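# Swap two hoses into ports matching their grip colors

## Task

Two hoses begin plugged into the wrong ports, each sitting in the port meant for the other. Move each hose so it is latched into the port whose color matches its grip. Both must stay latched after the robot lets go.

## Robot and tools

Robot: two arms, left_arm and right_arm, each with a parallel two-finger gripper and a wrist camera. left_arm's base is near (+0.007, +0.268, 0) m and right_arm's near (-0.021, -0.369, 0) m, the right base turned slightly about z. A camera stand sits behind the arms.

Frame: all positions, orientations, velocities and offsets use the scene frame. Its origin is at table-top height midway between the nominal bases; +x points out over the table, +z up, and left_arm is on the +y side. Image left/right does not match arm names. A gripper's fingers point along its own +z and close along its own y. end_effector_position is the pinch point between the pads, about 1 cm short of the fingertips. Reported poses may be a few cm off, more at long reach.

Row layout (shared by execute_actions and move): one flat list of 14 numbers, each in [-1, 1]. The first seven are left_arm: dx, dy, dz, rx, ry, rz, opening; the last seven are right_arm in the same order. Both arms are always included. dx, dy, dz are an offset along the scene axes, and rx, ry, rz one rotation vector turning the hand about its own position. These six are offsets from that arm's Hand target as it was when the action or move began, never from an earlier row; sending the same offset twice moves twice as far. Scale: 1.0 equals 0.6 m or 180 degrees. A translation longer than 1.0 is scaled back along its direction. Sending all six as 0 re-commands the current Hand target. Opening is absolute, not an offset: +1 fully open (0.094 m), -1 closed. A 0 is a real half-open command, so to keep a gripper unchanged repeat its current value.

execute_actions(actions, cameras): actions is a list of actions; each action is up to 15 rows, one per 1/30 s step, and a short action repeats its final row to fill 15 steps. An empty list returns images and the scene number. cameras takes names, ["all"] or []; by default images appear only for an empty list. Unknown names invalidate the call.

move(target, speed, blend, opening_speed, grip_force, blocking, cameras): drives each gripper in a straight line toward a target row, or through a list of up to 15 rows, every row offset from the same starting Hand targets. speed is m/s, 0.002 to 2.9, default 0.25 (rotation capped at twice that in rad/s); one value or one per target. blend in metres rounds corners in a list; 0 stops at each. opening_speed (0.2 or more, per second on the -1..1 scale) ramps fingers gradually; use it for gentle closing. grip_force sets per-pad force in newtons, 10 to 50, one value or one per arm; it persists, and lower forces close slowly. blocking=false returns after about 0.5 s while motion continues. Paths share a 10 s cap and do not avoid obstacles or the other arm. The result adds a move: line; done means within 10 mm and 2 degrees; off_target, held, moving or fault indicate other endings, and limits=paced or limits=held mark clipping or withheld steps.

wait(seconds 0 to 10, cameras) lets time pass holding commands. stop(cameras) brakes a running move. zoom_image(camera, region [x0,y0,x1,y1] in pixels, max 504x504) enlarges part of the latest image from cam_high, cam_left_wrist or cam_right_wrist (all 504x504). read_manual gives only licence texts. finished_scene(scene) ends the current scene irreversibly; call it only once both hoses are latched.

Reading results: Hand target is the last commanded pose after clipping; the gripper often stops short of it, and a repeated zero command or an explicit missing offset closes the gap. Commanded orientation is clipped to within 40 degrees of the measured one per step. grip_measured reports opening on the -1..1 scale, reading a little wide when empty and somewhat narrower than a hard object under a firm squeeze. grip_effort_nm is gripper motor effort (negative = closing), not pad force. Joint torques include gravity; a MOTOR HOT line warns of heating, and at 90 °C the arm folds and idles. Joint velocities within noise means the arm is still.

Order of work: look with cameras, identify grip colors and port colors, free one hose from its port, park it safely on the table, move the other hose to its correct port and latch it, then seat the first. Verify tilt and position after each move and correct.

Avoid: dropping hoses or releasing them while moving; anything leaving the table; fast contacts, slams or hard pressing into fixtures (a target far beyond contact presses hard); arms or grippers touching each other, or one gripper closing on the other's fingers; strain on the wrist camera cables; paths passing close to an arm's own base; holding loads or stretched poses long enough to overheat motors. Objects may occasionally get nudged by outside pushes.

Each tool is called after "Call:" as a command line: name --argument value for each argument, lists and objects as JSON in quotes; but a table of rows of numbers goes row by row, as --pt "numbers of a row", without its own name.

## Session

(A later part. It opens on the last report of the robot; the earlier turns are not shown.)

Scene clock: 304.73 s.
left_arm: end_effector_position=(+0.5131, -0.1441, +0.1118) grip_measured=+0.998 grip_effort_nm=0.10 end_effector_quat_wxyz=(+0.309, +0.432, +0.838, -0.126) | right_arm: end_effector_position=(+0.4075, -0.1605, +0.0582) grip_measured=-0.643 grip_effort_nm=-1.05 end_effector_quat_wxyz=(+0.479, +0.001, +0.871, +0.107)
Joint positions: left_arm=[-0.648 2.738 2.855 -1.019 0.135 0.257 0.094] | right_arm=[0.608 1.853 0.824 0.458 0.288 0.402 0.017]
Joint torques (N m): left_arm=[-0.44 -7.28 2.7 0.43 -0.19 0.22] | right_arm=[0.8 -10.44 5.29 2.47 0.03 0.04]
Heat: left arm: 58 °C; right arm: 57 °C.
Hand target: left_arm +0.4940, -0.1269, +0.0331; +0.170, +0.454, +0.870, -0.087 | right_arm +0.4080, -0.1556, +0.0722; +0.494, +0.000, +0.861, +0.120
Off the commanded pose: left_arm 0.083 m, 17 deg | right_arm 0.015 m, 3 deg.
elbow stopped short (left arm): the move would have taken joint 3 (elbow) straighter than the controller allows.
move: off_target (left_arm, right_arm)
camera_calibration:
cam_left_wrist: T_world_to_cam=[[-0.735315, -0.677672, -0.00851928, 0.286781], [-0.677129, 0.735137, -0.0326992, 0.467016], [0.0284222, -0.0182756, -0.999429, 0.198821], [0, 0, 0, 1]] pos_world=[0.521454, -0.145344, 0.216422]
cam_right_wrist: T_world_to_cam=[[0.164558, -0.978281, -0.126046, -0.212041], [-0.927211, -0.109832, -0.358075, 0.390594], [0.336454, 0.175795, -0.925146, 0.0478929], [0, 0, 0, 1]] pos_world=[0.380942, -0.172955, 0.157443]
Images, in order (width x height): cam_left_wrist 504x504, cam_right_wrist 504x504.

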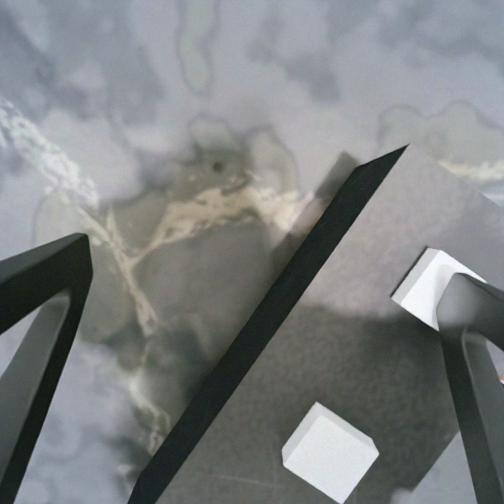

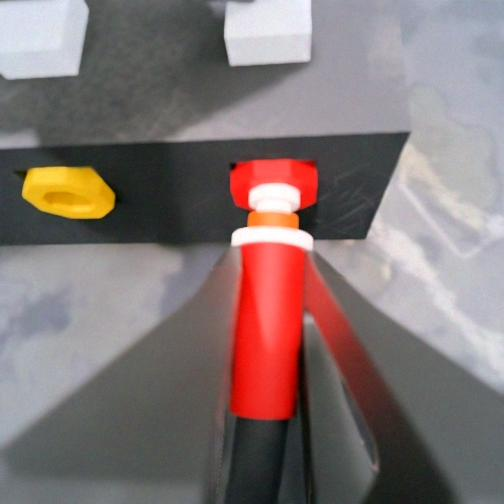

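Call:
move --target '[-0.026,0.025,-0.1,0.02,0.014,0,1,0,0,0,0,0,0,-0.95]' --speed 0.08 --cameras '["cam_left_wrist","cam_right_wrist"]'

Call:
zoom_image --camera "cam_right_wrist" --region '[170, 0, 370, 200]'

Scene clock: 306.40 s.
left_arm: end_effector_position=(+0.5123, -0.1429, +0.1014) grip_measured=+0.998 grip_effort_nm=0.10 end_effector_quat_wxyz=(+0.298, +0.433, +0.839, -0.141) | right_arm: end_effector_position=(+0.4075, -0.1605, +0.0582) grip_measured=-0.643 grip_effort_nm=-1.05 end_effector_quat_wxyz=(+0.479, +0.001, +0.871, +0.107)
Joint positions: left_arm=[-0.637 2.712 2.766 -0.973 0.175 0.258 0.094] | right_arm=[0.608 1.853 0.824 0.458 0.288 0.402 0.017]
Joint torques (N m): left_arm=[-1.55 -3.71 -1.05 0.03 -0.75 0.53] | right_arm=[0.76 -10.52 5.33 2.47 0.01 0.04]
Heat: left arm: 58 °C; right arm: 57 °C.
Hand target: left_arm +0.4783, -0.1119, -0.0269; +0.136, +0.457, +0.876, -0.069 | right_arm +0.4080, -0.1556, +0.0722; +0.494, +0.000, +0.861, +0.120
Off the commanded pose: left_arm 0.136 m, 21 deg | right_arm 0.015 m, 3 deg.
move: off_target (left_arm, right_arm)
camera_calibration:
cam_left_wrist: T_world_to_cam=[[-0.744412, -0.667249, 0.0250993, 0.289693], [-0.66771, 0.744089, -0.0222589, 0.460637], [-0.00382386, -0.0333288, -0.999437, 0.202896], [0, 0, 0, 1]] pos_world=[0.523999, -0.142695, 0.205764]
cam_right_wrist: T_world_to_cam=[[0.164558, -0.978281, -0.126046, -0.212041], [-0.927211, -0.109832, -0.358075, 0.390594], [0.336454, 0.175795, -0.925146, 0.0478929], [0, 0, 0, 1]] pos_world=[0.380942, -0.172955, 0.157443]
Images, in order (width x height): cam_left_wrist 504x504, cam_right_wrist 504x504.

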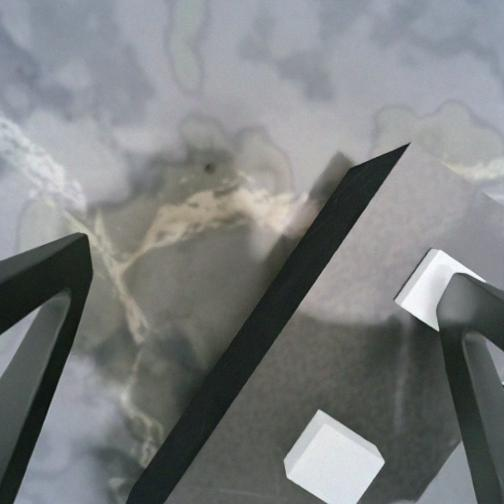

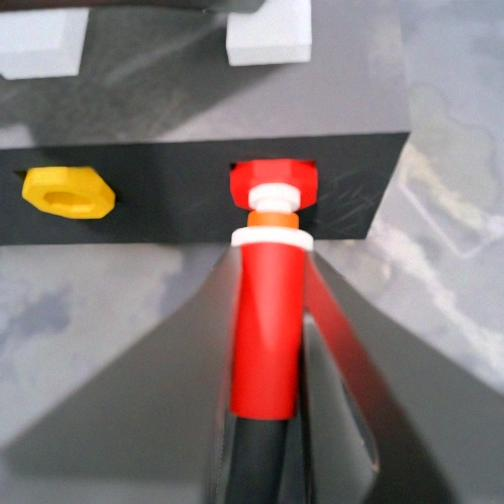

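Scaled by 2.520 from the camera's 504x504 image, which has a finer 720x720 frame.

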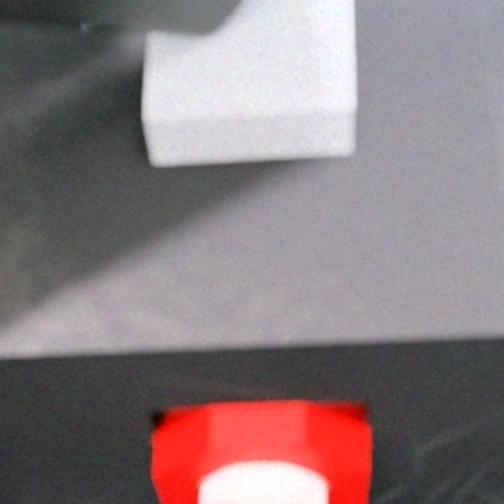

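Call:
move --target '[-0.024,0.023,-0.09,0.015,0.01,0,1,0,0,0,0,0,0,-0.95]' --speed 0.08 --cameras '["cam_left_wrist","cam_right_wrist"]'

Call:
zoom_image --camera "cam_right_wrist" --region '[170, 0, 370, 200]'

Scene clock: 307.97 s.
left_arm: end_effector_position=(+0.5118, -0.1425, +0.0968) grip_measured=+0.998 grip_effort_nm=0.10 end_effector_quat_wxyz=(+0.312, +0.436, +0.831, -0.151) | right_arm: end_effector_position=(+0.4075, -0.1605, +0.0582) grip_measured=-0.643 grip_effort_nm=-1.05 end_effector_quat_wxyz=(+0.479, +0.001, +0.871, +0.107)
Joint positions: left_arm=[-0.631 2.589 2.486 -0.783 0.195 0.266 0.094] | right_arm=[0.608 1.853 0.824 0.458 0.288 0.402 0.017]
Joint torques (N m): left_arm=[-2.07 0.34 -3.4 -0.29 -1.11 0.62] | right_arm=[0.84 -10.45 5.27 2.49 0.03 0.04]
Heat: left arm: 57 °C; right arm: 57 °C.
Hand target: left_arm +0.4640, -0.0983, -0.0808; +0.112, +0.459, +0.879, -0.056 | right_arm +0.4080, -0.1556, +0.0722; +0.494, +0.000, +0.861, +0.120
Off the commanded pose: left_arm 0.189 m, 26 deg | right_arm 0.015 m, 3 deg.
move: off_target (left_arm, right_arm)
camera_calibration:
cam_left_wrist: T_world_to_cam=[[-0.75384, -0.656442, 0.0284441, 0.295722], [-0.656839, 0.751767, -0.0583819, 0.458916], [0.016941, -0.0626938, -0.997889, 0.183378], [0, 0, 0, 1]] pos_world=[0.521255, -0.139377, 0.201372]
cam_right_wrist: T_world_to_cam=[[0.164558, -0.978281, -0.126046, -0.212041], [-0.927211, -0.109832, -0.358075, 0.390594], [0.336454, 0.175795, -0.925146, 0.0478929], [0, 0, 0, 1]] pos_world=[0.380942, -0.172955, 0.157443]
Images, in order (width x height): cam_left_wrist 504x504, cam_right_wrist 504x504.

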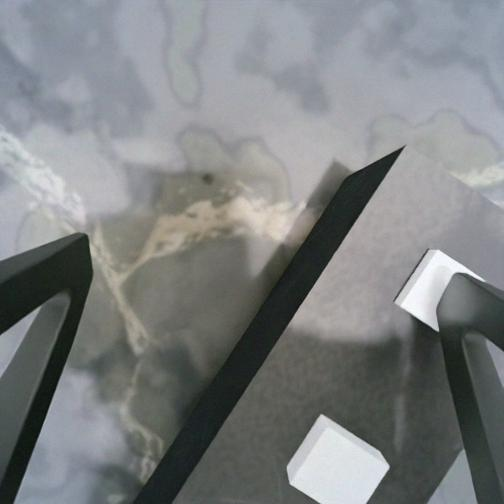

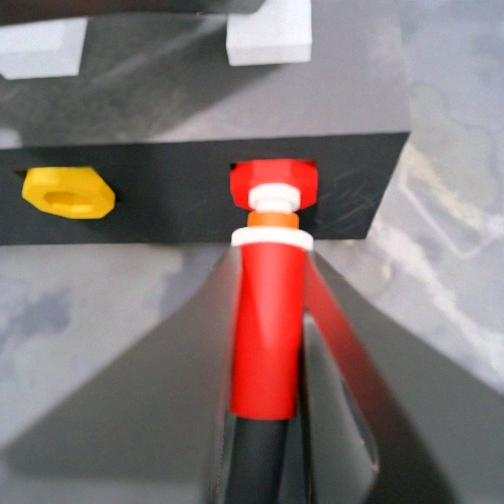

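Scaled by 2.520 from the camera's 504x504 image, which has a finer 720x720 frame.

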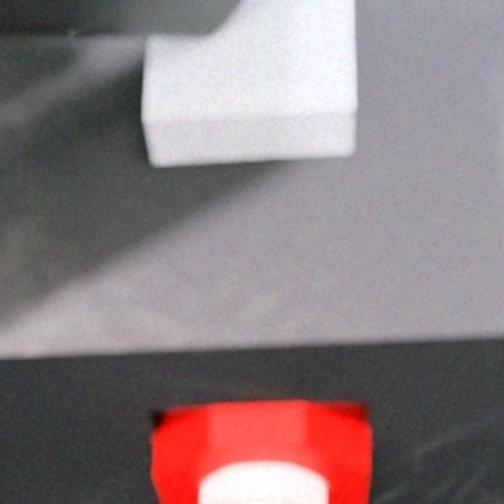

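Call:
move --target '[0,0,0,0,0,0,1,0.09,0.0125,0.012,0,0,0,-0.95]' --speed 0.06 --cameras '["cam_right_wrist"]'

Call:
zoom_image --camera "cam_right_wrist" --region '[170, 60, 370, 260]'

Scene clock: 309.67 s.
left_arm: end_effector_position=(+0.5119, -0.1425, +0.0969) grip_measured=+0.998 grip_effort_nm=0.10 end_effector_quat_wxyz=(+0.314, +0.436, +0.829, -0.152) | right_arm: end_effector_position=(+0.4158, -0.1611, +0.0585) grip_measured=-0.643 grip_effort_nm=-1.05 end_effector_quat_wxyz=(+0.444, -0.013, +0.892, +0.085)
Joint positions: left_arm=[-0.631 2.58 2.464 -0.766 0.196 0.267 0.094] | right_arm=[0.592 1.861 0.934 0.267 0.27 0.38 0.017]
Joint torques (N m): left_arm=[-2.09 0.28 -3.38 -0.29 -1.11 0.63] | right_arm=[-2.85 -3.26 13.11 3.58 -0.28 -0.08]
Heat: left arm: 57 °C; right arm: 57 °C.
Hand target: left_arm +0.4640, -0.0982, -0.0809; +0.112, +0.459, +0.880, -0.056 | right_arm +0.4620, -0.1482, +0.0796; +0.494, +0.000, +0.861, +0.120
Off the commanded pose: left_arm 0.189 m, 26 deg | right_arm 0.052 m, 8 deg.
move: off_target (left_arm, right_arm)
camera_calibration:
cam_right_wrist: T_world_to_cam=[[0.166938, -0.982343, -0.0844657, -0.21787], [-0.950634, -0.137635, -0.278122, 0.398988], [0.261586, 0.126725, -0.956825, 0.0705174], [0, 0, 0, 1]] pos_world=[0.397216, -0.168045, 0.160038]
Images, in order (width x height): cam_right_wrist 504x504.

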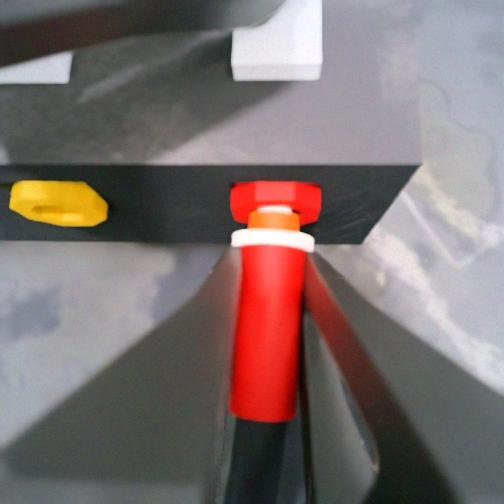

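Scaled by 2.520 from the camera's 504x504 image, which has a finer 720x720 frame.

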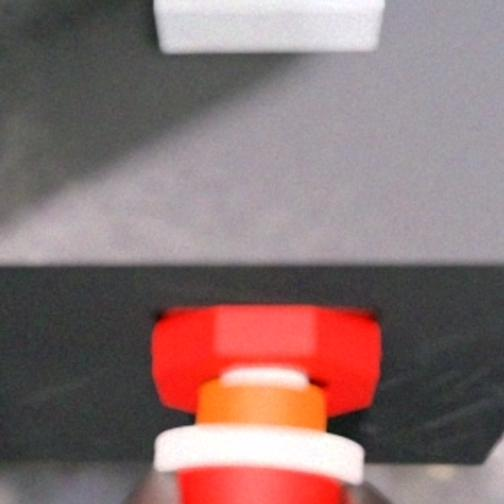

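Call:
move --target '[0,0,0,0,0,0,1,0.03,0.004,0.01,0.0033,-0.027,-0.0058,-0.95]' --speed 0.06 --cameras '["cam_right_wrist"]'

Call:
zoom_image --camera "cam_right_wrist" --region '[170, 60, 370, 260]'

Scene clock: 310.80 s.
left_arm: end_effector_position=(+0.5119, -0.1425, +0.0969) grip_measured=+0.998 grip_effort_nm=0.10 end_effector_quat_wxyz=(+0.314, +0.436, +0.829, -0.152) | right_arm: end_effector_position=(+0.4181, -0.1612, +0.0592) grip_measured=-0.643 grip_effort_nm=-1.04 end_effector_quat_wxyz=(+0.450, -0.017, +0.889, +0.083)
Joint positions: left_arm=[-0.631 2.58 2.464 -0.766 0.196 0.267 0.094] | right_arm=[0.59 1.866 0.935 0.282 0.273 0.364 0.017]
Joint torques (N m): left_arm=[-2.1 0.31 -3.38 -0.28 -1.1 0.63] | right_arm=[-2.86 -1.42 13.42 4.54 0.03 -0.08]
Heat: left arm: 56 °C; right arm: 58 °C.
Hand target: left_arm +0.4640, -0.0982, -0.0809; +0.112, +0.459, +0.880, -0.056 | right_arm +0.4800, -0.1457, +0.0856; +0.532, +0.005, +0.838, +0.120
Off the commanded pose: left_arm 0.189 m, 26 deg | right_arm 0.069 m, 12 deg.
move: off_target (left_arm, right_arm)
camera_calibration:
cam_right_wrist: T_world_to_cam=[[0.173, -0.982143, -0.0739382, -0.221502], [-0.946438, -0.144992, -0.288501, 0.399068], [0.272629, 0.119889, -0.95462, 0.0648314], [0, 0, 0, 1]] pos_world=[0.398338, -0.167458, 0.160644]
Images, in order (width x height): cam_right_wrist 504x504.

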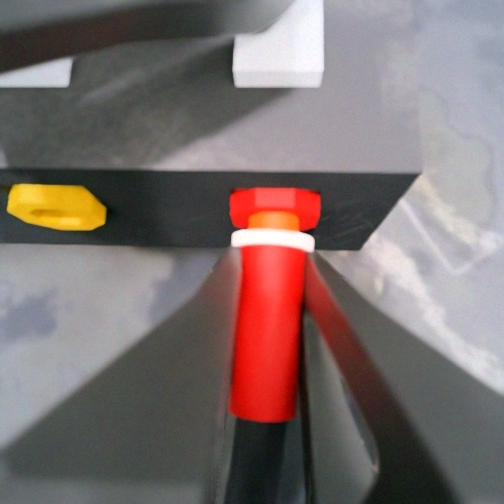

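Scaled by 2.520 from the camera's 504x504 image, which has a finer 720x720 frame.

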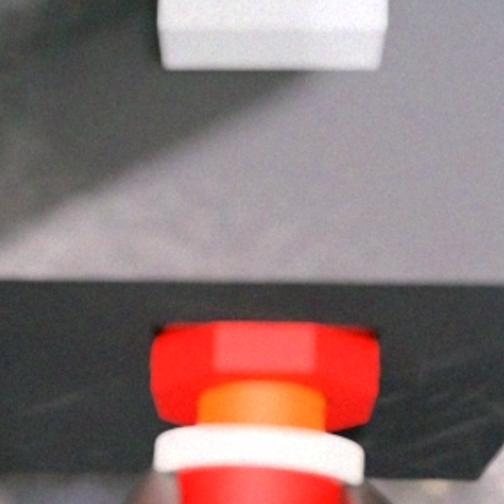

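Call:
move --target '[0,0,0,0,0,0,1,0.02,0.0,0.025,0.0016,-0.0135,-0.0029,-0.95]' --speed 0.06 --cameras '["cam_right_wrist"]'

Call:
zoom_image --camera "cam_right_wrist" --region '[170, 60, 370, 260]'

Scene clock: 311.77 s.
left_arm: end_effector_position=(+0.5119, -0.1425, +0.0969) grip_measured=+0.998 grip_effort_nm=0.10 end_effector_quat_wxyz=(+0.314, +0.436, +0.829, -0.152) | right_arm: end_effector_position=(+0.4185, -0.1616, +0.0598) grip_measured=-0.643 grip_effort_nm=-1.04 end_effector_quat_wxyz=(+0.451, -0.022, +0.889, +0.079)
Joint positions: left_arm=[-0.631 2.58 2.464 -0.766 0.196 0.267 0.094] | right_arm=[0.59 1.866 0.935 0.284 0.276 0.352 0.017]
Joint torques (N m): left_arm=[-2.1 0.29 -3.38 -0.29 -1.11 0.63] | right_arm=[-3.56 -2.5 14.98 4.65 0.1 -0.11]
Heat: left arm: 56 °C; right arm: 59 °C.
Hand target: left_arm +0.4640, -0.0982, -0.0809; +0.112, +0.459, +0.880, -0.056 | right_arm +0.4920, -0.1457, +0.1005; +0.550, +0.008, +0.827, +0.120
Off the commanded pose: left_arm 0.189 m, 26 deg | right_arm 0.086 m, 15 deg.
move: off_target (left_arm, right_arm)
camera_calibration:
cam_right_wrist: T_world_to_cam=[[0.177867, -0.982034, -0.0630288, -0.224572], [-0.944421, -0.152359, -0.291301, 0.397726], [0.276464, 0.111339, -0.954553, 0.0622755], [0, 0, 0, 1]] pos_world=[0.398348, -0.166874, 0.161149]
Images, in order (width x height): cam_right_wrist 504x504.

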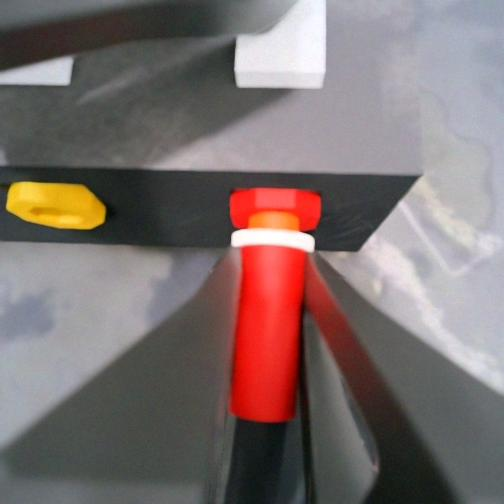

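Scaled by 2.520 from the camera's 504x504 image, which has a finer 720x720 frame.

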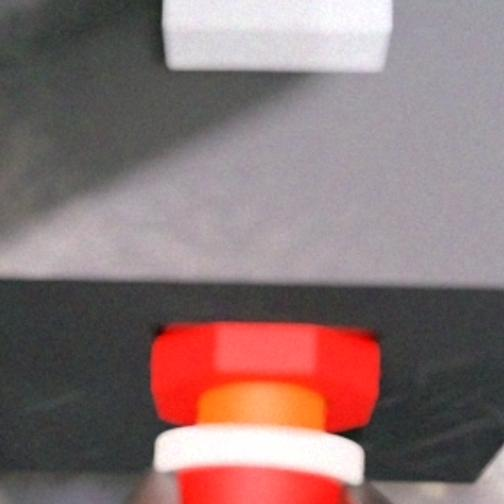

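Call:
move --target '[-0.024,0.023,-0.09,0.01,0.007,0,1,0,0.012,0.0,0,0,0,-0.95]' --speed 0.08 --cameras '["cam_left_wrist","cam_right_wrist"]'

Call:
zoom_image --camera "cam_right_wrist" --region '[170, 60, 370, 260]'

Scene clock: 313.87 s.
left_arm: end_effector_position=(+0.5170, -0.1676, +0.0950) grip_measured=+0.998 grip_effort_nm=0.08 end_effector_quat_wxyz=(+0.385, +0.443, +0.787, -0.186) | right_arm: end_effector_position=(+0.4188, -0.1614, +0.0600) grip_measured=-0.643 grip_effort_nm=-1.04 end_effector_quat_wxyz=(+0.451, -0.021, +0.889, +0.073)
Joint positions: left_arm=[-0.644 2.512 2.21 -0.41 0.245 0.269 0.094] | right_arm=[0.595 1.868 0.942 0.274 0.29 0.352 0.017]
Joint torques (N m): left_arm=[-0.9 1.62 -4.36 -1.43 -1.54 0.77] | right_arm=[-2.52 -2.06 15.54 4.67 0.09 -0.05]
Heat: left arm: 55 °C; right arm: 61 °C.
Hand target: left_arm +0.4495, -0.0844, -0.1349; +0.095, +0.460, +0.881, -0.047 | right_arm +0.4920, -0.1385, +0.1006; +0.550, +0.008, +0.827, +0.120
Off the commanded pose: left_arm 0.254 m, 39 deg | right_arm 0.087 m, 15 deg.
move: off_target (left_arm, right_arm)
camera_calibration:
cam_left_wrist: T_world_to_cam=[[-0.788571, -0.614654, 0.0188842, 0.309145], [-0.601097, 0.763971, -0.234586, 0.47114], [0.129762, -0.196339, -0.971912, 0.0967245], [0, 0, 0, 1]] pos_world=[0.514432, -0.150929, 0.198693]
cam_right_wrist: T_world_to_cam=[[0.171745, -0.983701, -0.0532528, -0.222743], [-0.945329, -0.149351, -0.289908, 0.398832], [0.277229, 0.100132, -0.955572, 0.0603719], [0, 0, 0, 1]] pos_world=[0.398545, -0.165592, 0.161452]
Images, in order (width x height): cam_left_wrist 504x504, cam_right_wrist 504x504.

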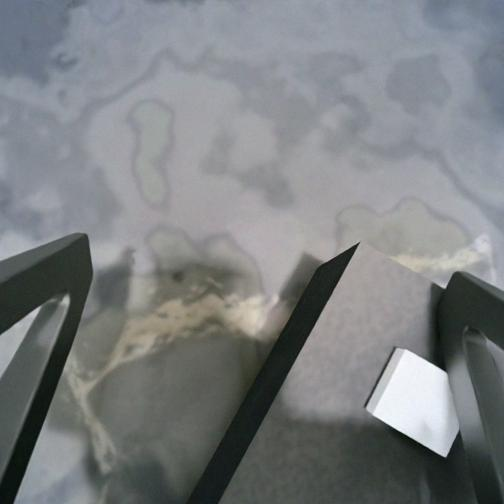

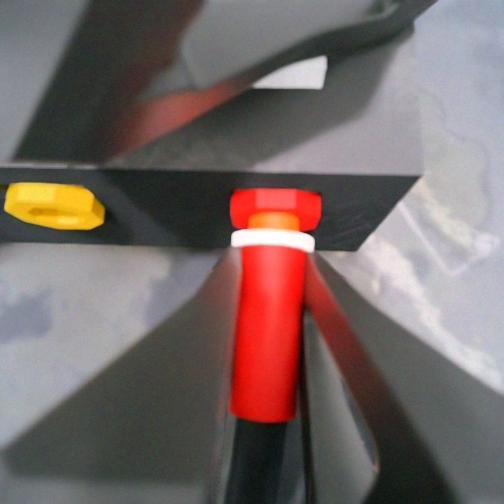

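Scaled by 2.520 from the camera's 504x504 image, which has a finer 720x720 frame.

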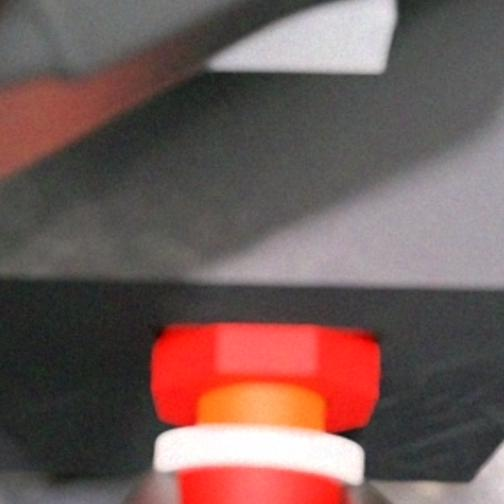

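Call:
move --pt "0.06 -0.05 0.40 -0.02 -0.014 0 1 0 0 0.0 0 0 0 -0.95" --pt "0.09 0.0 0.5 -0.02 -0.014 0 1 0 0 0.0 0 0 0 -0.95" --speed 0.25 --blend '[0.03,0]' --cameras '["cam_left_wrist","cam_right_wrist"]'

Call:
zoom_image --camera "cam_right_wrist" --region '[170, 0, 370, 200]'

Scene clock: 315.87 s.
left_arm: end_effector_position=(+0.5051, -0.0822, +0.1593) grip_measured=+0.998 grip_effort_nm=0.08 end_effector_quat_wxyz=(+0.280, +0.427, +0.855, -0.093) | right_arm: end_effector_position=(+0.4188, -0.1614, +0.0600) grip_measured=-0.643 grip_effort_nm=-1.05 end_effector_quat_wxyz=(+0.451, -0.021, +0.889, +0.073)
Joint positions: left_arm=[-0.581 2.603 2.838 -1.216 0.114 0.311 0.094] | right_arm=[0.595 1.868 0.942 0.274 0.29 0.352 0.017]
Joint torques (N m): left_arm=[-0.95 -12.78 9.03 1.07 -0.09 0.11] | right_arm=[-2.59 -2.07 15.43 4.65 0.07 -0.05]
Heat: left arm: 55 °C; right arm: 64 °C.
Hand target: left_arm +0.5035, -0.0844, +0.1651; +0.128, +0.458, +0.877, -0.065 | right_arm +0.4920, -0.1385, +0.1006; +0.550, +0.008, +0.827, +0.120
Off the commanded pose: left_arm 0.006 m, 18 deg | right_arm 0.087 m, 15 deg.
elbow stopped short (left arm): the move would have taken joint 3 (elbow) straighter than the controller allows.
move: off_target (left_arm, right_arm)
camera_calibration:
cam_left_wrist: T_world_to_cam=[[-0.711272, -0.701679, -0.0417057, 0.314382], [-0.70291, 0.709748, 0.0466478, 0.415984], [-0.00313123, 0.0624946, -0.99804, 0.270078], [0, 0, 0, 1]] pos_world=[0.516856, -0.0915274, 0.263256]
cam_right_wrist: T_world_to_cam=[[0.171745, -0.983701, -0.0532528, -0.222743], [-0.945329, -0.149351, -0.289908, 0.398832], [0.277229, 0.100132, -0.955572, 0.0603719], [0, 0, 0, 1]] pos_world=[0.398545, -0.165592, 0.161452]
Images, in order (width x height): cam_left_wrist 504x504, cam_right_wrist 504x504.

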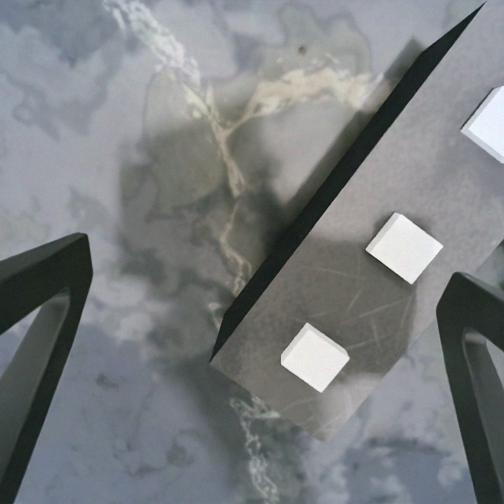

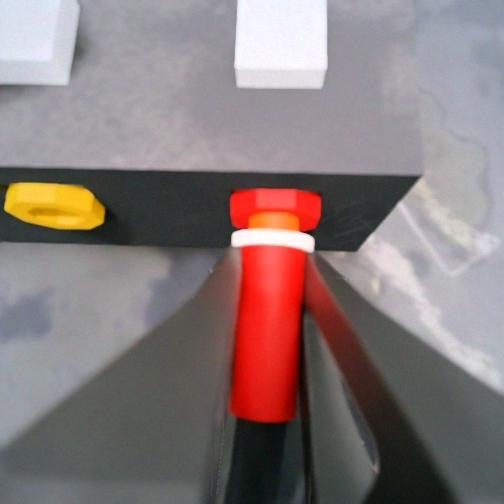

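Scaled by 2.520 from the camera's 504x504 image, which has a finer 720x720 frame.

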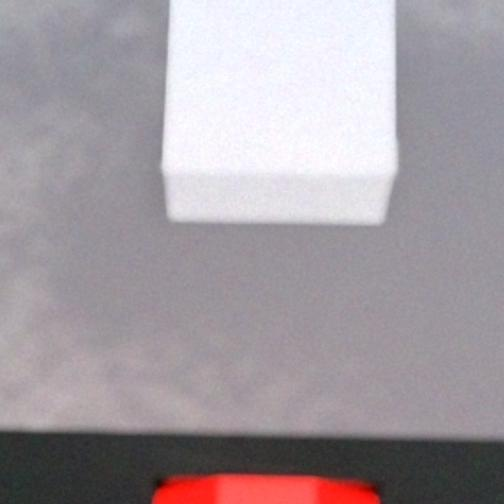

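Call:
move --pt "0.0025 -0.134 -0.025 -0.0624 -0.0435 0 1 -0.067 0 -0.0167 0 0 0 -0.95" --pt "0.009 -0.063 -0.05 -0.0624 -0.0435 0 1 -0.067 0 -0.0167 0 0 0 -0.95" --pt "0.009 -0.063 -0.09 -0.0624 -0.0435 0 1 -0.067 0 -0.0167 0 0 0 -0.95" --speed '[0.15,0.1,0.08]' --cameras '["cam_left_wrist","cam_right_wrist"]'

Scene clock: 320.80 s.
left_arm: end_effector_position=(+0.5079, -0.1221, +0.1124) grip_measured=+0.998 grip_effort_nm=0.08 end_effector_quat_wxyz=(+0.278, +0.432, +0.849, -0.122) | right_arm: end_effector_position=(+0.4177, -0.1600, +0.0610) grip_measured=-0.643 grip_effort_nm=-1.05 end_effector_quat_wxyz=(+0.476, -0.014, +0.877, +0.063)
Joint positions: left_arm=[-0.621 2.709 2.838 -1.099 0.15 0.274 0.094] | right_arm=[0.62 1.878 0.909 0.357 0.353 0.353 0.017]
Joint torques (N m): left_arm=[0.24 -12.23 9.31 1.12 0.21 0.11] | right_arm=[-0.23 -5.29 8.65 4.57 -0.1 0.18]
Heat: left arm: 56 °C; right arm: 68 °C.
Hand target: left_arm +0.5089, -0.1222, +0.1110; +0.232, +0.447, +0.856, -0.119 | right_arm +0.4519, -0.1385, +0.0906; +0.550, +0.008, +0.827, +0.120
Off the commanded pose: left_arm 0.002 m, 6 deg | right_arm 0.050 m, 12 deg.
elbow stopped short (left arm): the move would have taken joint 3 (elbow) straighter than the controller allows.
move: off_target (left_arm, right_arm)
camera_calibration:
cam_left_wrist: T_world_to_cam=[[-0.732351, -0.680897, 0.00640889, 0.294339], [-0.680453, 0.73216, 0.0304103, 0.441603], [-0.0253986, 0.0179101, -0.999517, 0.231806], [0, 0, 0, 1]] pos_world=[0.521937, -0.127062, 0.216379]
cam_right_wrist: T_world_to_cam=[[0.148252, -0.988311, -0.035541, -0.213089], [-0.932053, -0.127618, -0.339104, 0.399194], [0.330604, 0.0833989, -0.940077, 0.0355041], [0, 0, 0, 1]] pos_world=[0.391923, -0.162614, 0.161171]
Images, in order (width x height): cam_left_wrist 504x504, cam_right_wrist 504x504.

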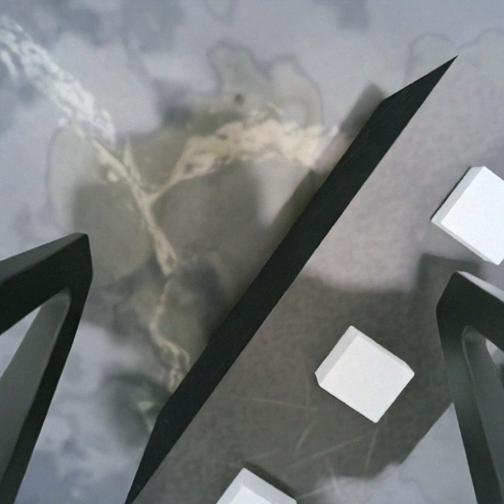

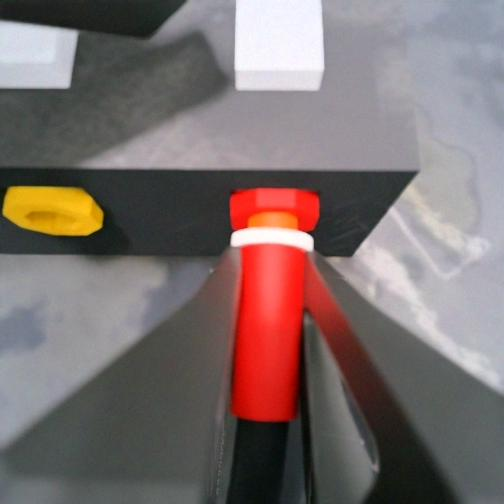

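Call:
move --pt "0.005 -0.071 0.067 0 0 0 1 0 0 0 0 0 0 -0.95" --pt "0.007 -0.0247 0.02 0 0 0 1 0 0 0 0 0 0 -0.95" --speed '[0.15,0.1]' --cameras '["cam_left_wrist"]'

Scene clock: 323.70 s.
left_arm: end_effector_position=(+0.5118, -0.1376, +0.1215) grip_measured=+0.998 grip_effort_nm=0.08 end_effector_quat_wxyz=(+0.306, +0.426, +0.842, -0.129) | right_arm: end_effector_position=(+0.4176, -0.1599, +0.0611) grip_measured=-0.643 grip_effort_nm=-1.05 end_effector_quat_wxyz=(+0.476, -0.014, +0.877, +0.063)
Joint positions: left_arm=[-0.639 2.709 2.838 -1.036 0.143 0.248 0.094] | right_arm=[0.621 1.878 0.909 0.357 0.353 0.353 0.017]
Joint torques (N m): left_arm=[0.27 -12.79 9.42 1.22 0.17 0.11] | right_arm=[-0.32 -5.31 8.69 4.56 -0.11 0.21]
Heat: left arm: 57 °C; right arm: 71 °C.
Hand target: left_arm +0.5131, -0.1371, +0.1230; +0.232, +0.447, +0.856, -0.119 | right_arm +0.4518, -0.1385, +0.0905; +0.550, +0.008, +0.827, +0.120
Off the commanded pose: left_arm 0.002 m, 9 deg | right_arm 0.050 m, 12 deg.
elbow stopped short (left arm): the move would have taken joint 3 (elbow) straighter than the controller allows.
move: off_target (left_arm, right_arm)
camera_calibration:
cam_left_wrist: T_world_to_cam=[[-0.728171, -0.685385, 0.00393716, 0.284109], [-0.685171, 0.727772, -0.0298202, 0.4644], [0.0175729, -0.0244118, -0.999548, 0.213467], [0, 0, 0, 1]] pos_world=[0.521322, -0.138042, 0.2261]
Images, in order (width x height): cam_left_wrist 504x504.

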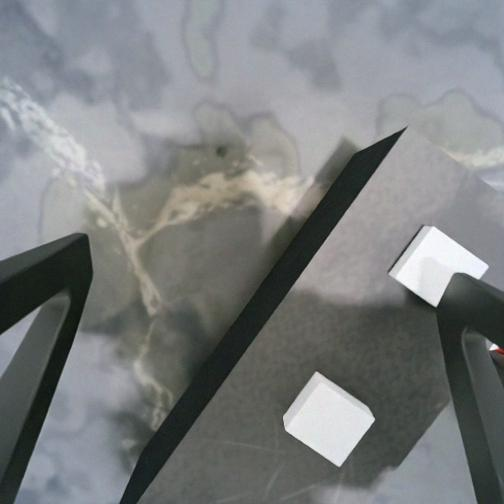

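Call:
move --target '[0,0,0,0,0,0,1,-0.03,-0.025,-0.035,-0.0053,0.043,0.0093,-0.95]' --speed 0.1 --cameras '["cam_right_wrist"]'

Scene clock: 324.87 s.
left_arm: end_effector_position=(+0.5117, -0.1375, +0.1214) grip_measured=+0.998 grip_effort_nm=0.08 end_effector_quat_wxyz=(+0.306, +0.426, +0.842, -0.129) | right_arm: end_effector_position=(+0.4169, -0.1608, +0.0588) grip_measured=-0.643 grip_effort_nm=-1.04 end_effector_quat_wxyz=(+0.466, -0.017, +0.882, +0.075)
Joint positions: left_arm=[-0.639 2.709 2.838 -1.036 0.143 0.249 0.094] | right_arm=[0.605 1.872 0.908 0.342 0.31 0.356 0.017]
Joint torques (N m): left_arm=[0.28 -12.78 9.4 1.21 0.17 0.1] | right_arm=[-1.96 -6.84 6.91 3.33 -0.51 0.32]
Heat: left arm: 57 °C; right arm: 71 °C.
Hand target: left_arm +0.5131, -0.1371, +0.1231; +0.232, +0.447, +0.856, -0.119 | right_arm +0.4339, -0.1536, +0.0695; +0.491, -0.001, +0.863, +0.120
Off the commanded pose: left_arm 0.002 m, 9 deg | right_arm 0.021 m, 7 deg.
elbow stopped short (left arm): the move would have taken joint 3 (elbow) straighter than the controller allows.
move: off_target (left_arm, right_arm)
camera_calibration:
cam_right_wrist: T_world_to_cam=[[0.165166, -0.984627, -0.056826, -0.219062], [-0.937097, -0.138706, -0.320327, 0.396839], [0.307521, 0.106158, -0.945601, 0.047364], [0, 0, 0, 1]] pos_world=[0.393493, -0.165679, 0.159457]
Images, in order (width x height): cam_right_wrist 504x504.

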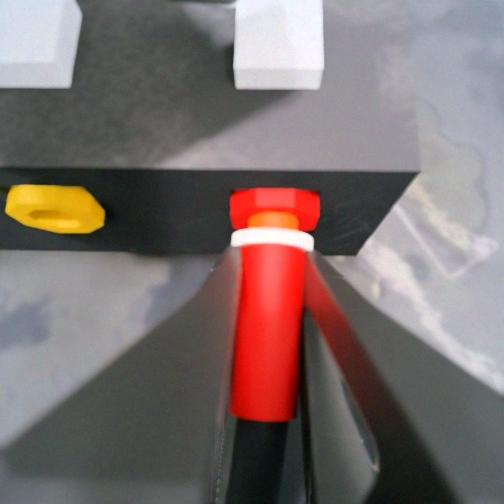

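Call:
move --target '[0,0,0,0,0,0,1,-0.06,-0.008,-0.0,0,0,0,-0.95]' --speed 0.1 --cameras '["cam_right_wrist"]'

Scene clock: 326.03 s.
left_arm: end_effector_position=(+0.5117, -0.1375, +0.1214) grip_measured=+0.998 grip_effort_nm=0.08 end_effector_quat_wxyz=(+0.306, +0.426, +0.842, -0.129) | right_arm: end_effector_position=(+0.3992, -0.1606, +0.0546) grip_measured=-0.643 grip_effort_nm=-1.05 end_effector_quat_wxyz=(+0.477, -0.006, +0.872, +0.106)
Joint positions: left_arm=[-0.639 2.709 2.838 -1.036 0.143 0.249 0.094] | right_arm=[0.618 1.84 0.793 0.471 0.288 0.395 0.017]
Joint torques (N m): left_arm=[0.27 -12.77 9.4 1.21 0.17 0.11] | right_arm=[0.66 -11.19 4.53 2.4 0.07 0.15]
Heat: left arm: 57 °C; right arm: 70 °C.
Hand target: left_arm +0.5131, -0.1371, +0.1231; +0.232, +0.447, +0.856, -0.119 | right_arm +0.3978, -0.1583, +0.0696; +0.491, -0.001, +0.863, +0.120
Off the commanded pose: left_arm 0.002 m, 9 deg | right_arm 0.015 m, 3 deg.
elbow stopped short (left arm): the move would have taken joint 3 (elbow) straighter than the controller allows.
move: off_target (left_arm, right_arm)
camera_calibration:
cam_right_wrist: T_world_to_cam=[[0.176461, -0.977218, -0.117924, -0.216234], [-0.927113, -0.124767, -0.353405, 0.378957], [0.330641, 0.171691, -0.928008, 0.0491569], [0, 0, 0, 1]] pos_world=[0.373239, -0.172466, 0.154044]
Images, in order (width x height): cam_right_wrist 504x504.

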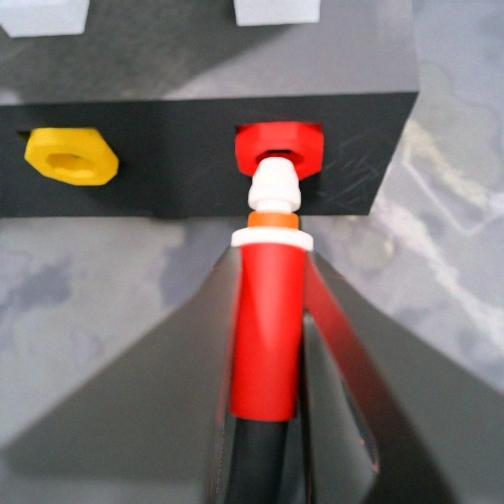

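Call:
move --pt "0 0 0 0 0 0 1 -0.0547 -0.0045 0.0507 -0.003 0.0248 0.0053 -0.95" --pt "0 0 0 0 0 0 1 -0.0213 0.0 0.0065 -0.003 0.0248 0.0053 -0.95" --speed 0.12 --cameras '["cam_right_wrist"]'

Scene clock: 328.67 s.
left_arm: end_effector_position=(+0.5117, -0.1375, +0.1214) grip_measured=+0.998 grip_effort_nm=0.08 end_effector_quat_wxyz=(+0.306, +0.426, +0.842, -0.129) | right_arm: end_effector_position=(+0.3768, -0.1628, +0.0653) grip_measured=-0.643 grip_effort_nm=-1.04 end_effector_quat_wxyz=(+0.443, -0.006, +0.890, +0.111)
Joint positions: left_arm=[-0.639 2.709 2.838 -1.036 0.143 0.249 0.094] | right_arm=[0.631 1.725 0.783 0.292 0.264 0.435 0.017]
Joint torques (N m): left_arm=[0.28 -12.78 9.4 1.2 0.17 0.1] | right_arm=[-0.06 -6.93 7.5 2.43 0.05 -0.01]
Heat: left arm: 57 °C; right arm: 69 °C.
Hand target: left_arm +0.5131, -0.1371, +0.1231; +0.232, +0.447, +0.856, -0.119 | right_arm +0.3850, -0.1584, +0.0734; +0.456, -0.005, +0.882, +0.120
Off the commanded pose: left_arm 0.002 m, 9 deg | right_arm 0.012 m, 2 deg.
elbow stopped short (left arm): the move would have taken joint 3 (elbow) straighter than the controller allows.
move: off_target (left_arm, right_arm)
camera_calibration:
cam_right_wrist: T_world_to_cam=[[0.177968, -0.974568, -0.136175, -0.212073], [-0.950017, -0.134091, -0.281934, 0.364191], [0.256504, 0.179544, -0.949721, 0.0975264], [0, 0, 0, 1]] pos_world=[0.358714, -0.175355, 0.166422]
Images, in order (width x height): cam_right_wrist 504x504.

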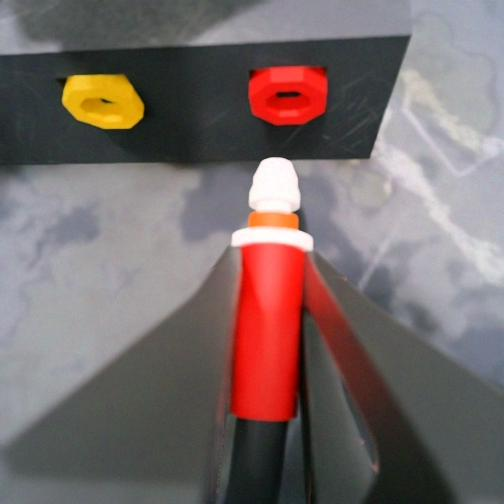

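Call:
move --target '[0,0,0,0,0,0,1,0.0583,0.0077,-0.0018,0,0,0,-0.9]' --speed 0.08 --cameras '["cam_right_wrist"]'

Call:
zoom_image --camera "cam_right_wrist" --region '[170, 60, 370, 260]'

Scene clock: 349.10 s.
left_arm: end_effector_position=(+0.5117, -0.1375, +0.1214) grip_measured=+0.998 grip_effort_nm=0.08 end_effector_quat_wxyz=(+0.306, +0.426, +0.842, -0.129) | right_arm: end_effector_position=(+0.4070, -0.1607, +0.0607) grip_measured=-0.643 grip_effort_nm=-1.05 end_effector_quat_wxyz=(+0.440, -0.004, +0.891, +0.111)
Joint positions: left_arm=[-0.639 2.709 2.838 -1.036 0.143 0.249 0.094] | right_arm=[0.588 1.826 0.892 0.285 0.229 0.413 0.017]
Joint torques (N m): left_arm=[0.28 -12.78 9.4 1.21 0.16 0.1] | right_arm=[-0.08 -7.31 9.39 2.34 0.02 -0.03]
Heat: left arm: 60 °C; right arm: 64 °C.
Hand target: left_arm +0.5131, -0.1371, +0.1231; +0.232, +0.447, +0.856, -0.119 | right_arm +0.4200, -0.1537, +0.0723; +0.456, -0.005, +0.882, +0.120
Off the commanded pose: left_arm 0.002 m, 9 deg | right_arm 0.019 m, 2 deg.
elbow stopped short (left arm): the move would have taken joint 3 (elbow) straighter than the controller allows.
move: off_target (left_arm, right_arm)
camera_calibration:
cam_right_wrist: T_world_to_cam=[[0.174066, -0.975068, -0.137634, -0.214463], [-0.952145, -0.130994, -0.276154, 0.392855], [0.25124, 0.179117, -0.951207, 0.0870986], [0, 0, 0, 1]] pos_world=[0.389503, -0.173255, 0.16182]
Images, in order (width x height): cam_right_wrist 504x504.

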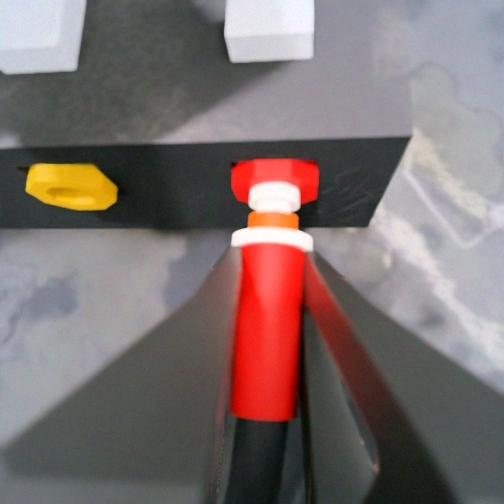

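Scaled by 2.520 from the camera's 504x504 image, which has a finer 720x720 frame.

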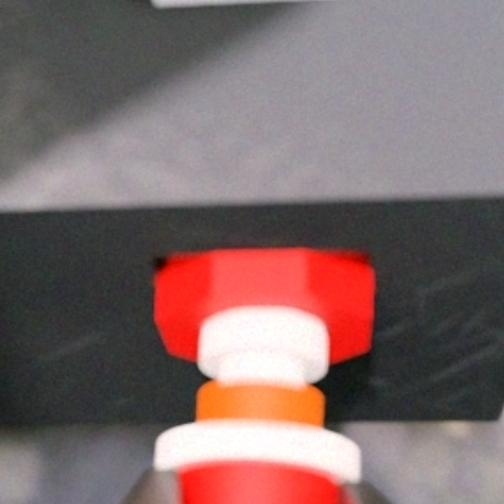

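Call:
move --pt "0.004 -0.002 -0.085 0 0 0 1 0 0 0 0 0 0 -0.9" --pt "0.004 -0.002 -0.205 0 0 0 1 0 0 0 0 0 0 -0.9" --speed 0.08 --cameras '["cam_left_wrist"]'

Scene clock: 351.93 s.
left_arm: end_effector_position=(+0.5164, -0.1359, +0.0999) grip_measured=+0.998 grip_effort_nm=0.08 end_effector_quat_wxyz=(+0.290, +0.439, +0.834, -0.167) | right_arm: end_effector_position=(+0.4070, -0.1607, +0.0607) grip_measured=-0.643 grip_effort_nm=-1.05 end_effector_quat_wxyz=(+0.440, -0.004, +0.891, +0.111)
Joint positions: left_arm=[-0.605 2.742 2.817 -1.004 0.249 0.282 0.094] | right_arm=[0.588 1.826 0.892 0.285 0.229 0.413 0.017]
Joint torques (N m): left_arm=[-2.62 -3.95 0.44 1.52 -0.79 0.16] | right_arm=[-0.03 -7.24 9.43 2.34 0 -0.03]
Heat: left arm: 59 °C; right arm: 63 °C.
Hand target: left_arm +0.5156, -0.1382, +0.0003; +0.232, +0.446, +0.856, -0.119 | right_arm +0.4200, -0.1537, +0.0723; +0.456, -0.006, +0.882, +0.120
Off the commanded pose: left_arm 0.100 m, 9 deg | right_arm 0.019 m, 2 deg.
elbow stopped short (left arm): the move would have taken joint 3 (elbow) straighter than the controller allows.
move: off_target (left_arm, right_arm)
camera_calibration:
cam_left_wrist: T_world_to_cam=[[-0.763947, -0.64145, 0.070193, 0.306547], [-0.644297, 0.764257, -0.0281502, 0.449298], [-0.0355886, -0.0667303, -0.997136, 0.213277], [0, 0, 0, 1]] pos_world=[0.531257, -0.132513, 0.203797]
Images, in order (width x height): cam_left_wrist 504x504.

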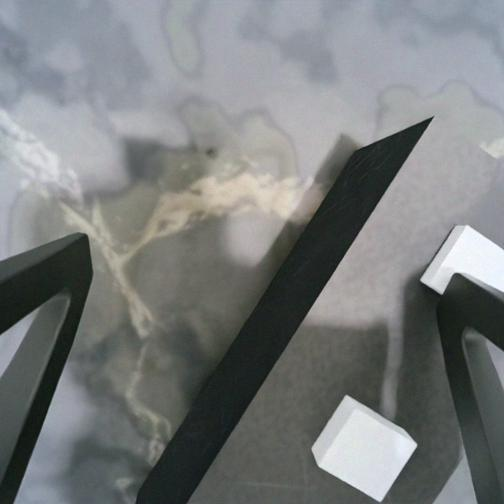

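Call:
move --target '[-0.002,0.0,-0.085,0,0,0,1,0,0,0,0,0,0,-0.9]' --speed 0.08 --cameras '["cam_left_wrist","cam_right_wrist"]'

Call:
zoom_image --camera "cam_right_wrist" --region '[170, 0, 370, 200]'

Scene clock: 353.63 s.
left_arm: end_effector_position=(+0.5157, -0.1350, +0.0917) grip_measured=+0.998 grip_effort_nm=0.08 end_effector_quat_wxyz=(+0.314, +0.443, +0.815, -0.201) | right_arm: end_effector_position=(+0.4070, -0.1607, +0.0607) grip_measured=-0.643 grip_effort_nm=-1.05 end_effector_quat_wxyz=(+0.440, -0.004, +0.891, +0.111)
Joint positions: left_arm=[-0.584 2.554 2.368 -0.681 0.326 0.29 0.094] | right_arm=[0.588 1.826 0.892 0.285 0.229 0.413 0.017]
Joint torques (N m): left_arm=[-4.34 0.34 -0.88 1.64 -1.51 0.25] | right_arm=[-0.01 -7.25 9.39 2.34 0.01 -0.04]
Heat: left arm: 58 °C; right arm: 62 °C.
Hand target: left_arm +0.5143, -0.1382, -0.0509; +0.232, +0.447, +0.856, -0.119 | right_arm +0.4200, -0.1537, +0.0723; +0.456, -0.006, +0.882, +0.120
Off the commanded pose: left_arm 0.142 m, 14 deg | right_arm 0.019 m, 2 deg.
move: off_target (left_arm, right_arm)
camera_calibration:
cam_left_wrist: T_world_to_cam=[[-0.786598, -0.608616, 0.104169, 0.320135], [-0.617242, 0.779585, -0.106109, 0.443349], [-0.0166293, -0.147762, -0.988883, 0.183728], [0, 0, 0, 1]] pos_world=[0.528526, -0.123642, 0.195381]
cam_right_wrist: T_world_to_cam=[[0.174311, -0.975062, -0.137366, -0.214503], [-0.952098, -0.131299, -0.276169, 0.3928], [0.251246, 0.178925, -0.951242, 0.0870509], [0, 0, 0, 1]] pos_world=[0.389503, -0.173155, 0.16182]
Images, in order (width x height): cam_left_wrist 504x504, cam_right_wrist 504x504.

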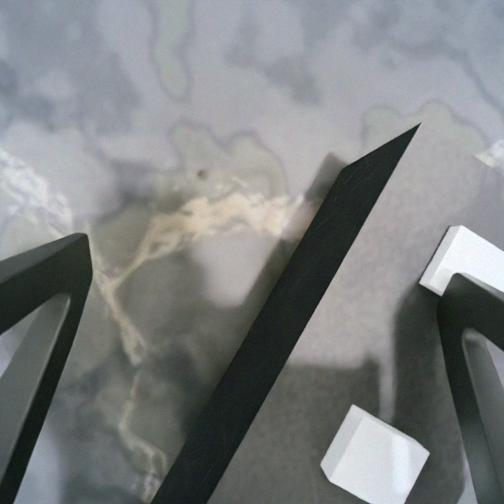

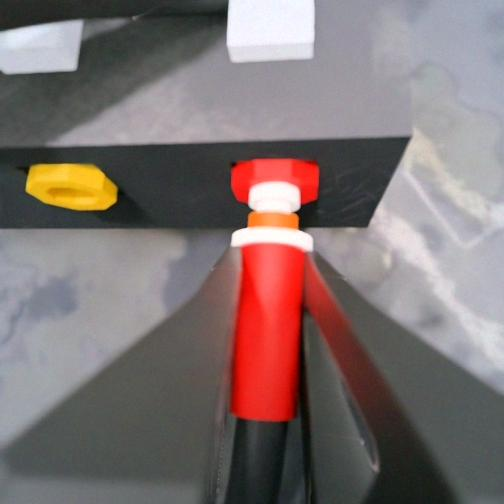

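Scaled by 2.520 from the camera's 504x504 image, which has a finer 720x720 frame.

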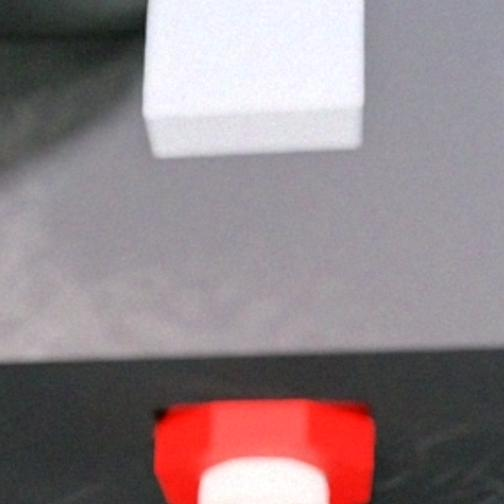

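Call:
move --target '[0.0,0.0,-0.06,0,0,0,1,0.03,0.004,0.008,0,0,0,-0.9]' --speed 0.06 --cameras '["cam_left_wrist"]'

Call:
move --target '[0,0,0,0,0,0,1,0.03,0.004,0.004,0.0033,-0.027,-0.0058,-0.95]' --speed 0.06 --cameras '["cam_right_wrist"]'

Call:
zoom_image --camera "cam_right_wrist" --region '[170, 60, 370, 260]'

Scene clock: 355.30 s.
left_arm: end_effector_position=(+0.5158, -0.1323, +0.0892) grip_measured=+0.998 grip_effort_nm=0.08 end_effector_quat_wxyz=(+0.337, +0.446, +0.799, -0.221) | right_arm: end_effector_position=(+0.4111, -0.1621, +0.0611) grip_measured=-0.643 grip_effort_nm=-1.04 end_effector_quat_wxyz=(+0.424, -0.010, +0.900, +0.099)
Joint positions: left_arm=[-0.568 2.488 2.194 -0.517 0.377 0.298 0.094] | right_arm=[0.579 1.834 0.946 0.198 0.224 0.4 0.017]
Joint torques (N m): left_arm=[-5.44 3.54 -1.69 1.56 -1.95 0.34] | right_arm=[-0.98 -5.53 11.11 2.87 -0.11 -0.03]
Heat: left arm: 58 °C; right arm: 62 °C.
Hand target: left_arm +0.5144, -0.1382, -0.0868; +0.232, +0.447, +0.856, -0.119 | right_arm +0.4380, -0.1513, +0.0772; +0.456, -0.006, +0.882, +0.120
Off the commanded pose: left_arm 0.176 m, 18 deg | right_arm 0.033 m, 5 deg.
move: off_target (left_arm, right_arm)
camera_calibration:
cam_left_wrist: T_world_to_cam=[[-0.803979, -0.583608, 0.114104, 0.333536], [-0.594574, 0.7857, -0.170757, 0.435845], [0.0100035, -0.205128, -0.978684, 0.159335], [0, 0, 0, 1]] pos_world=[0.525704, -0.115105, 0.192305]
Images, in order (width x height): cam_left_wrist 504x504.

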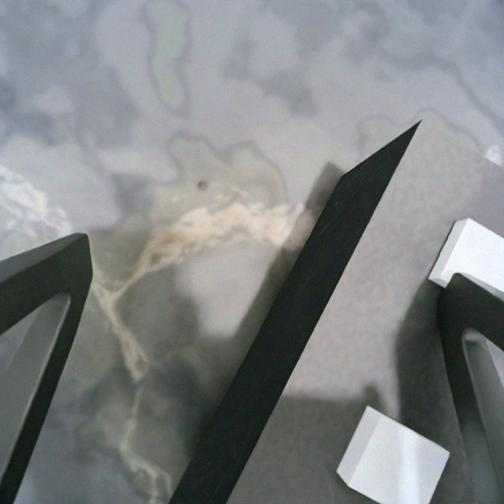

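Scene clock: 356.47 s.
left_arm: end_effector_position=(+0.5158, -0.1323, +0.0891) grip_measured=+0.998 grip_effort_nm=0.08 end_effector_quat_wxyz=(+0.338, +0.446, +0.798, -0.222) | right_arm: end_effector_position=(+0.4204, -0.1608, +0.0603) grip_measured=-0.643 grip_effort_nm=-1.04 end_effector_quat_wxyz=(+0.445, -0.012, +0.891, +0.094)
Joint positions: left_arm=[-0.567 2.488 2.192 -0.515 0.38 0.299 0.094] | right_arm=[0.579 1.867 0.946 0.272 0.246 0.378 0.017]
Joint torques (N m): left_arm=[-5.5 3.48 -1.66 1.56 -1.97 0.34] | right_arm=[-1.16 -4.4 11.17 3.52 0.03 0.03]
Heat: left arm: 57 °C; right arm: 62 °C.
Hand target: left_arm +0.5143, -0.1382, -0.0869; +0.232, +0.447, +0.856, -0.119 | right_arm +0.4560, -0.1489, +0.0795; +0.494, +0.000, +0.861, +0.120
Off the commanded pose: left_arm 0.176 m, 18 deg | right_arm 0.042 m, 7 deg.
move: off_target (left_arm, right_arm)
camera_calibration:
cam_right_wrist: T_world_to_cam=[[0.174493, -0.97955, -0.100169, -0.220062], [-0.949213, -0.140289, -0.281628, 0.403167], [0.261816, 0.144224, -0.954281, 0.0735979], [0, 0, 0, 1]] pos_world=[0.401821, -0.169616, 0.161733]
Images, in order (width x height): cam_right_wrist 504x504.

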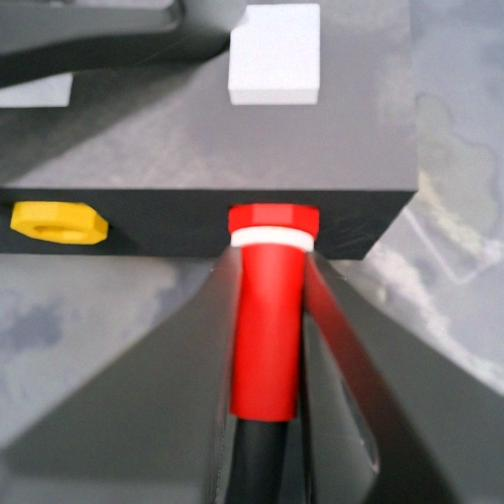

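Scaled by 2.520 from the camera's 504x504 image, which has a finer 720x720 frame.

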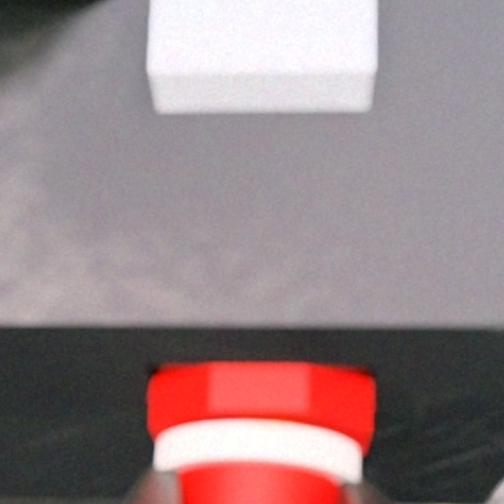

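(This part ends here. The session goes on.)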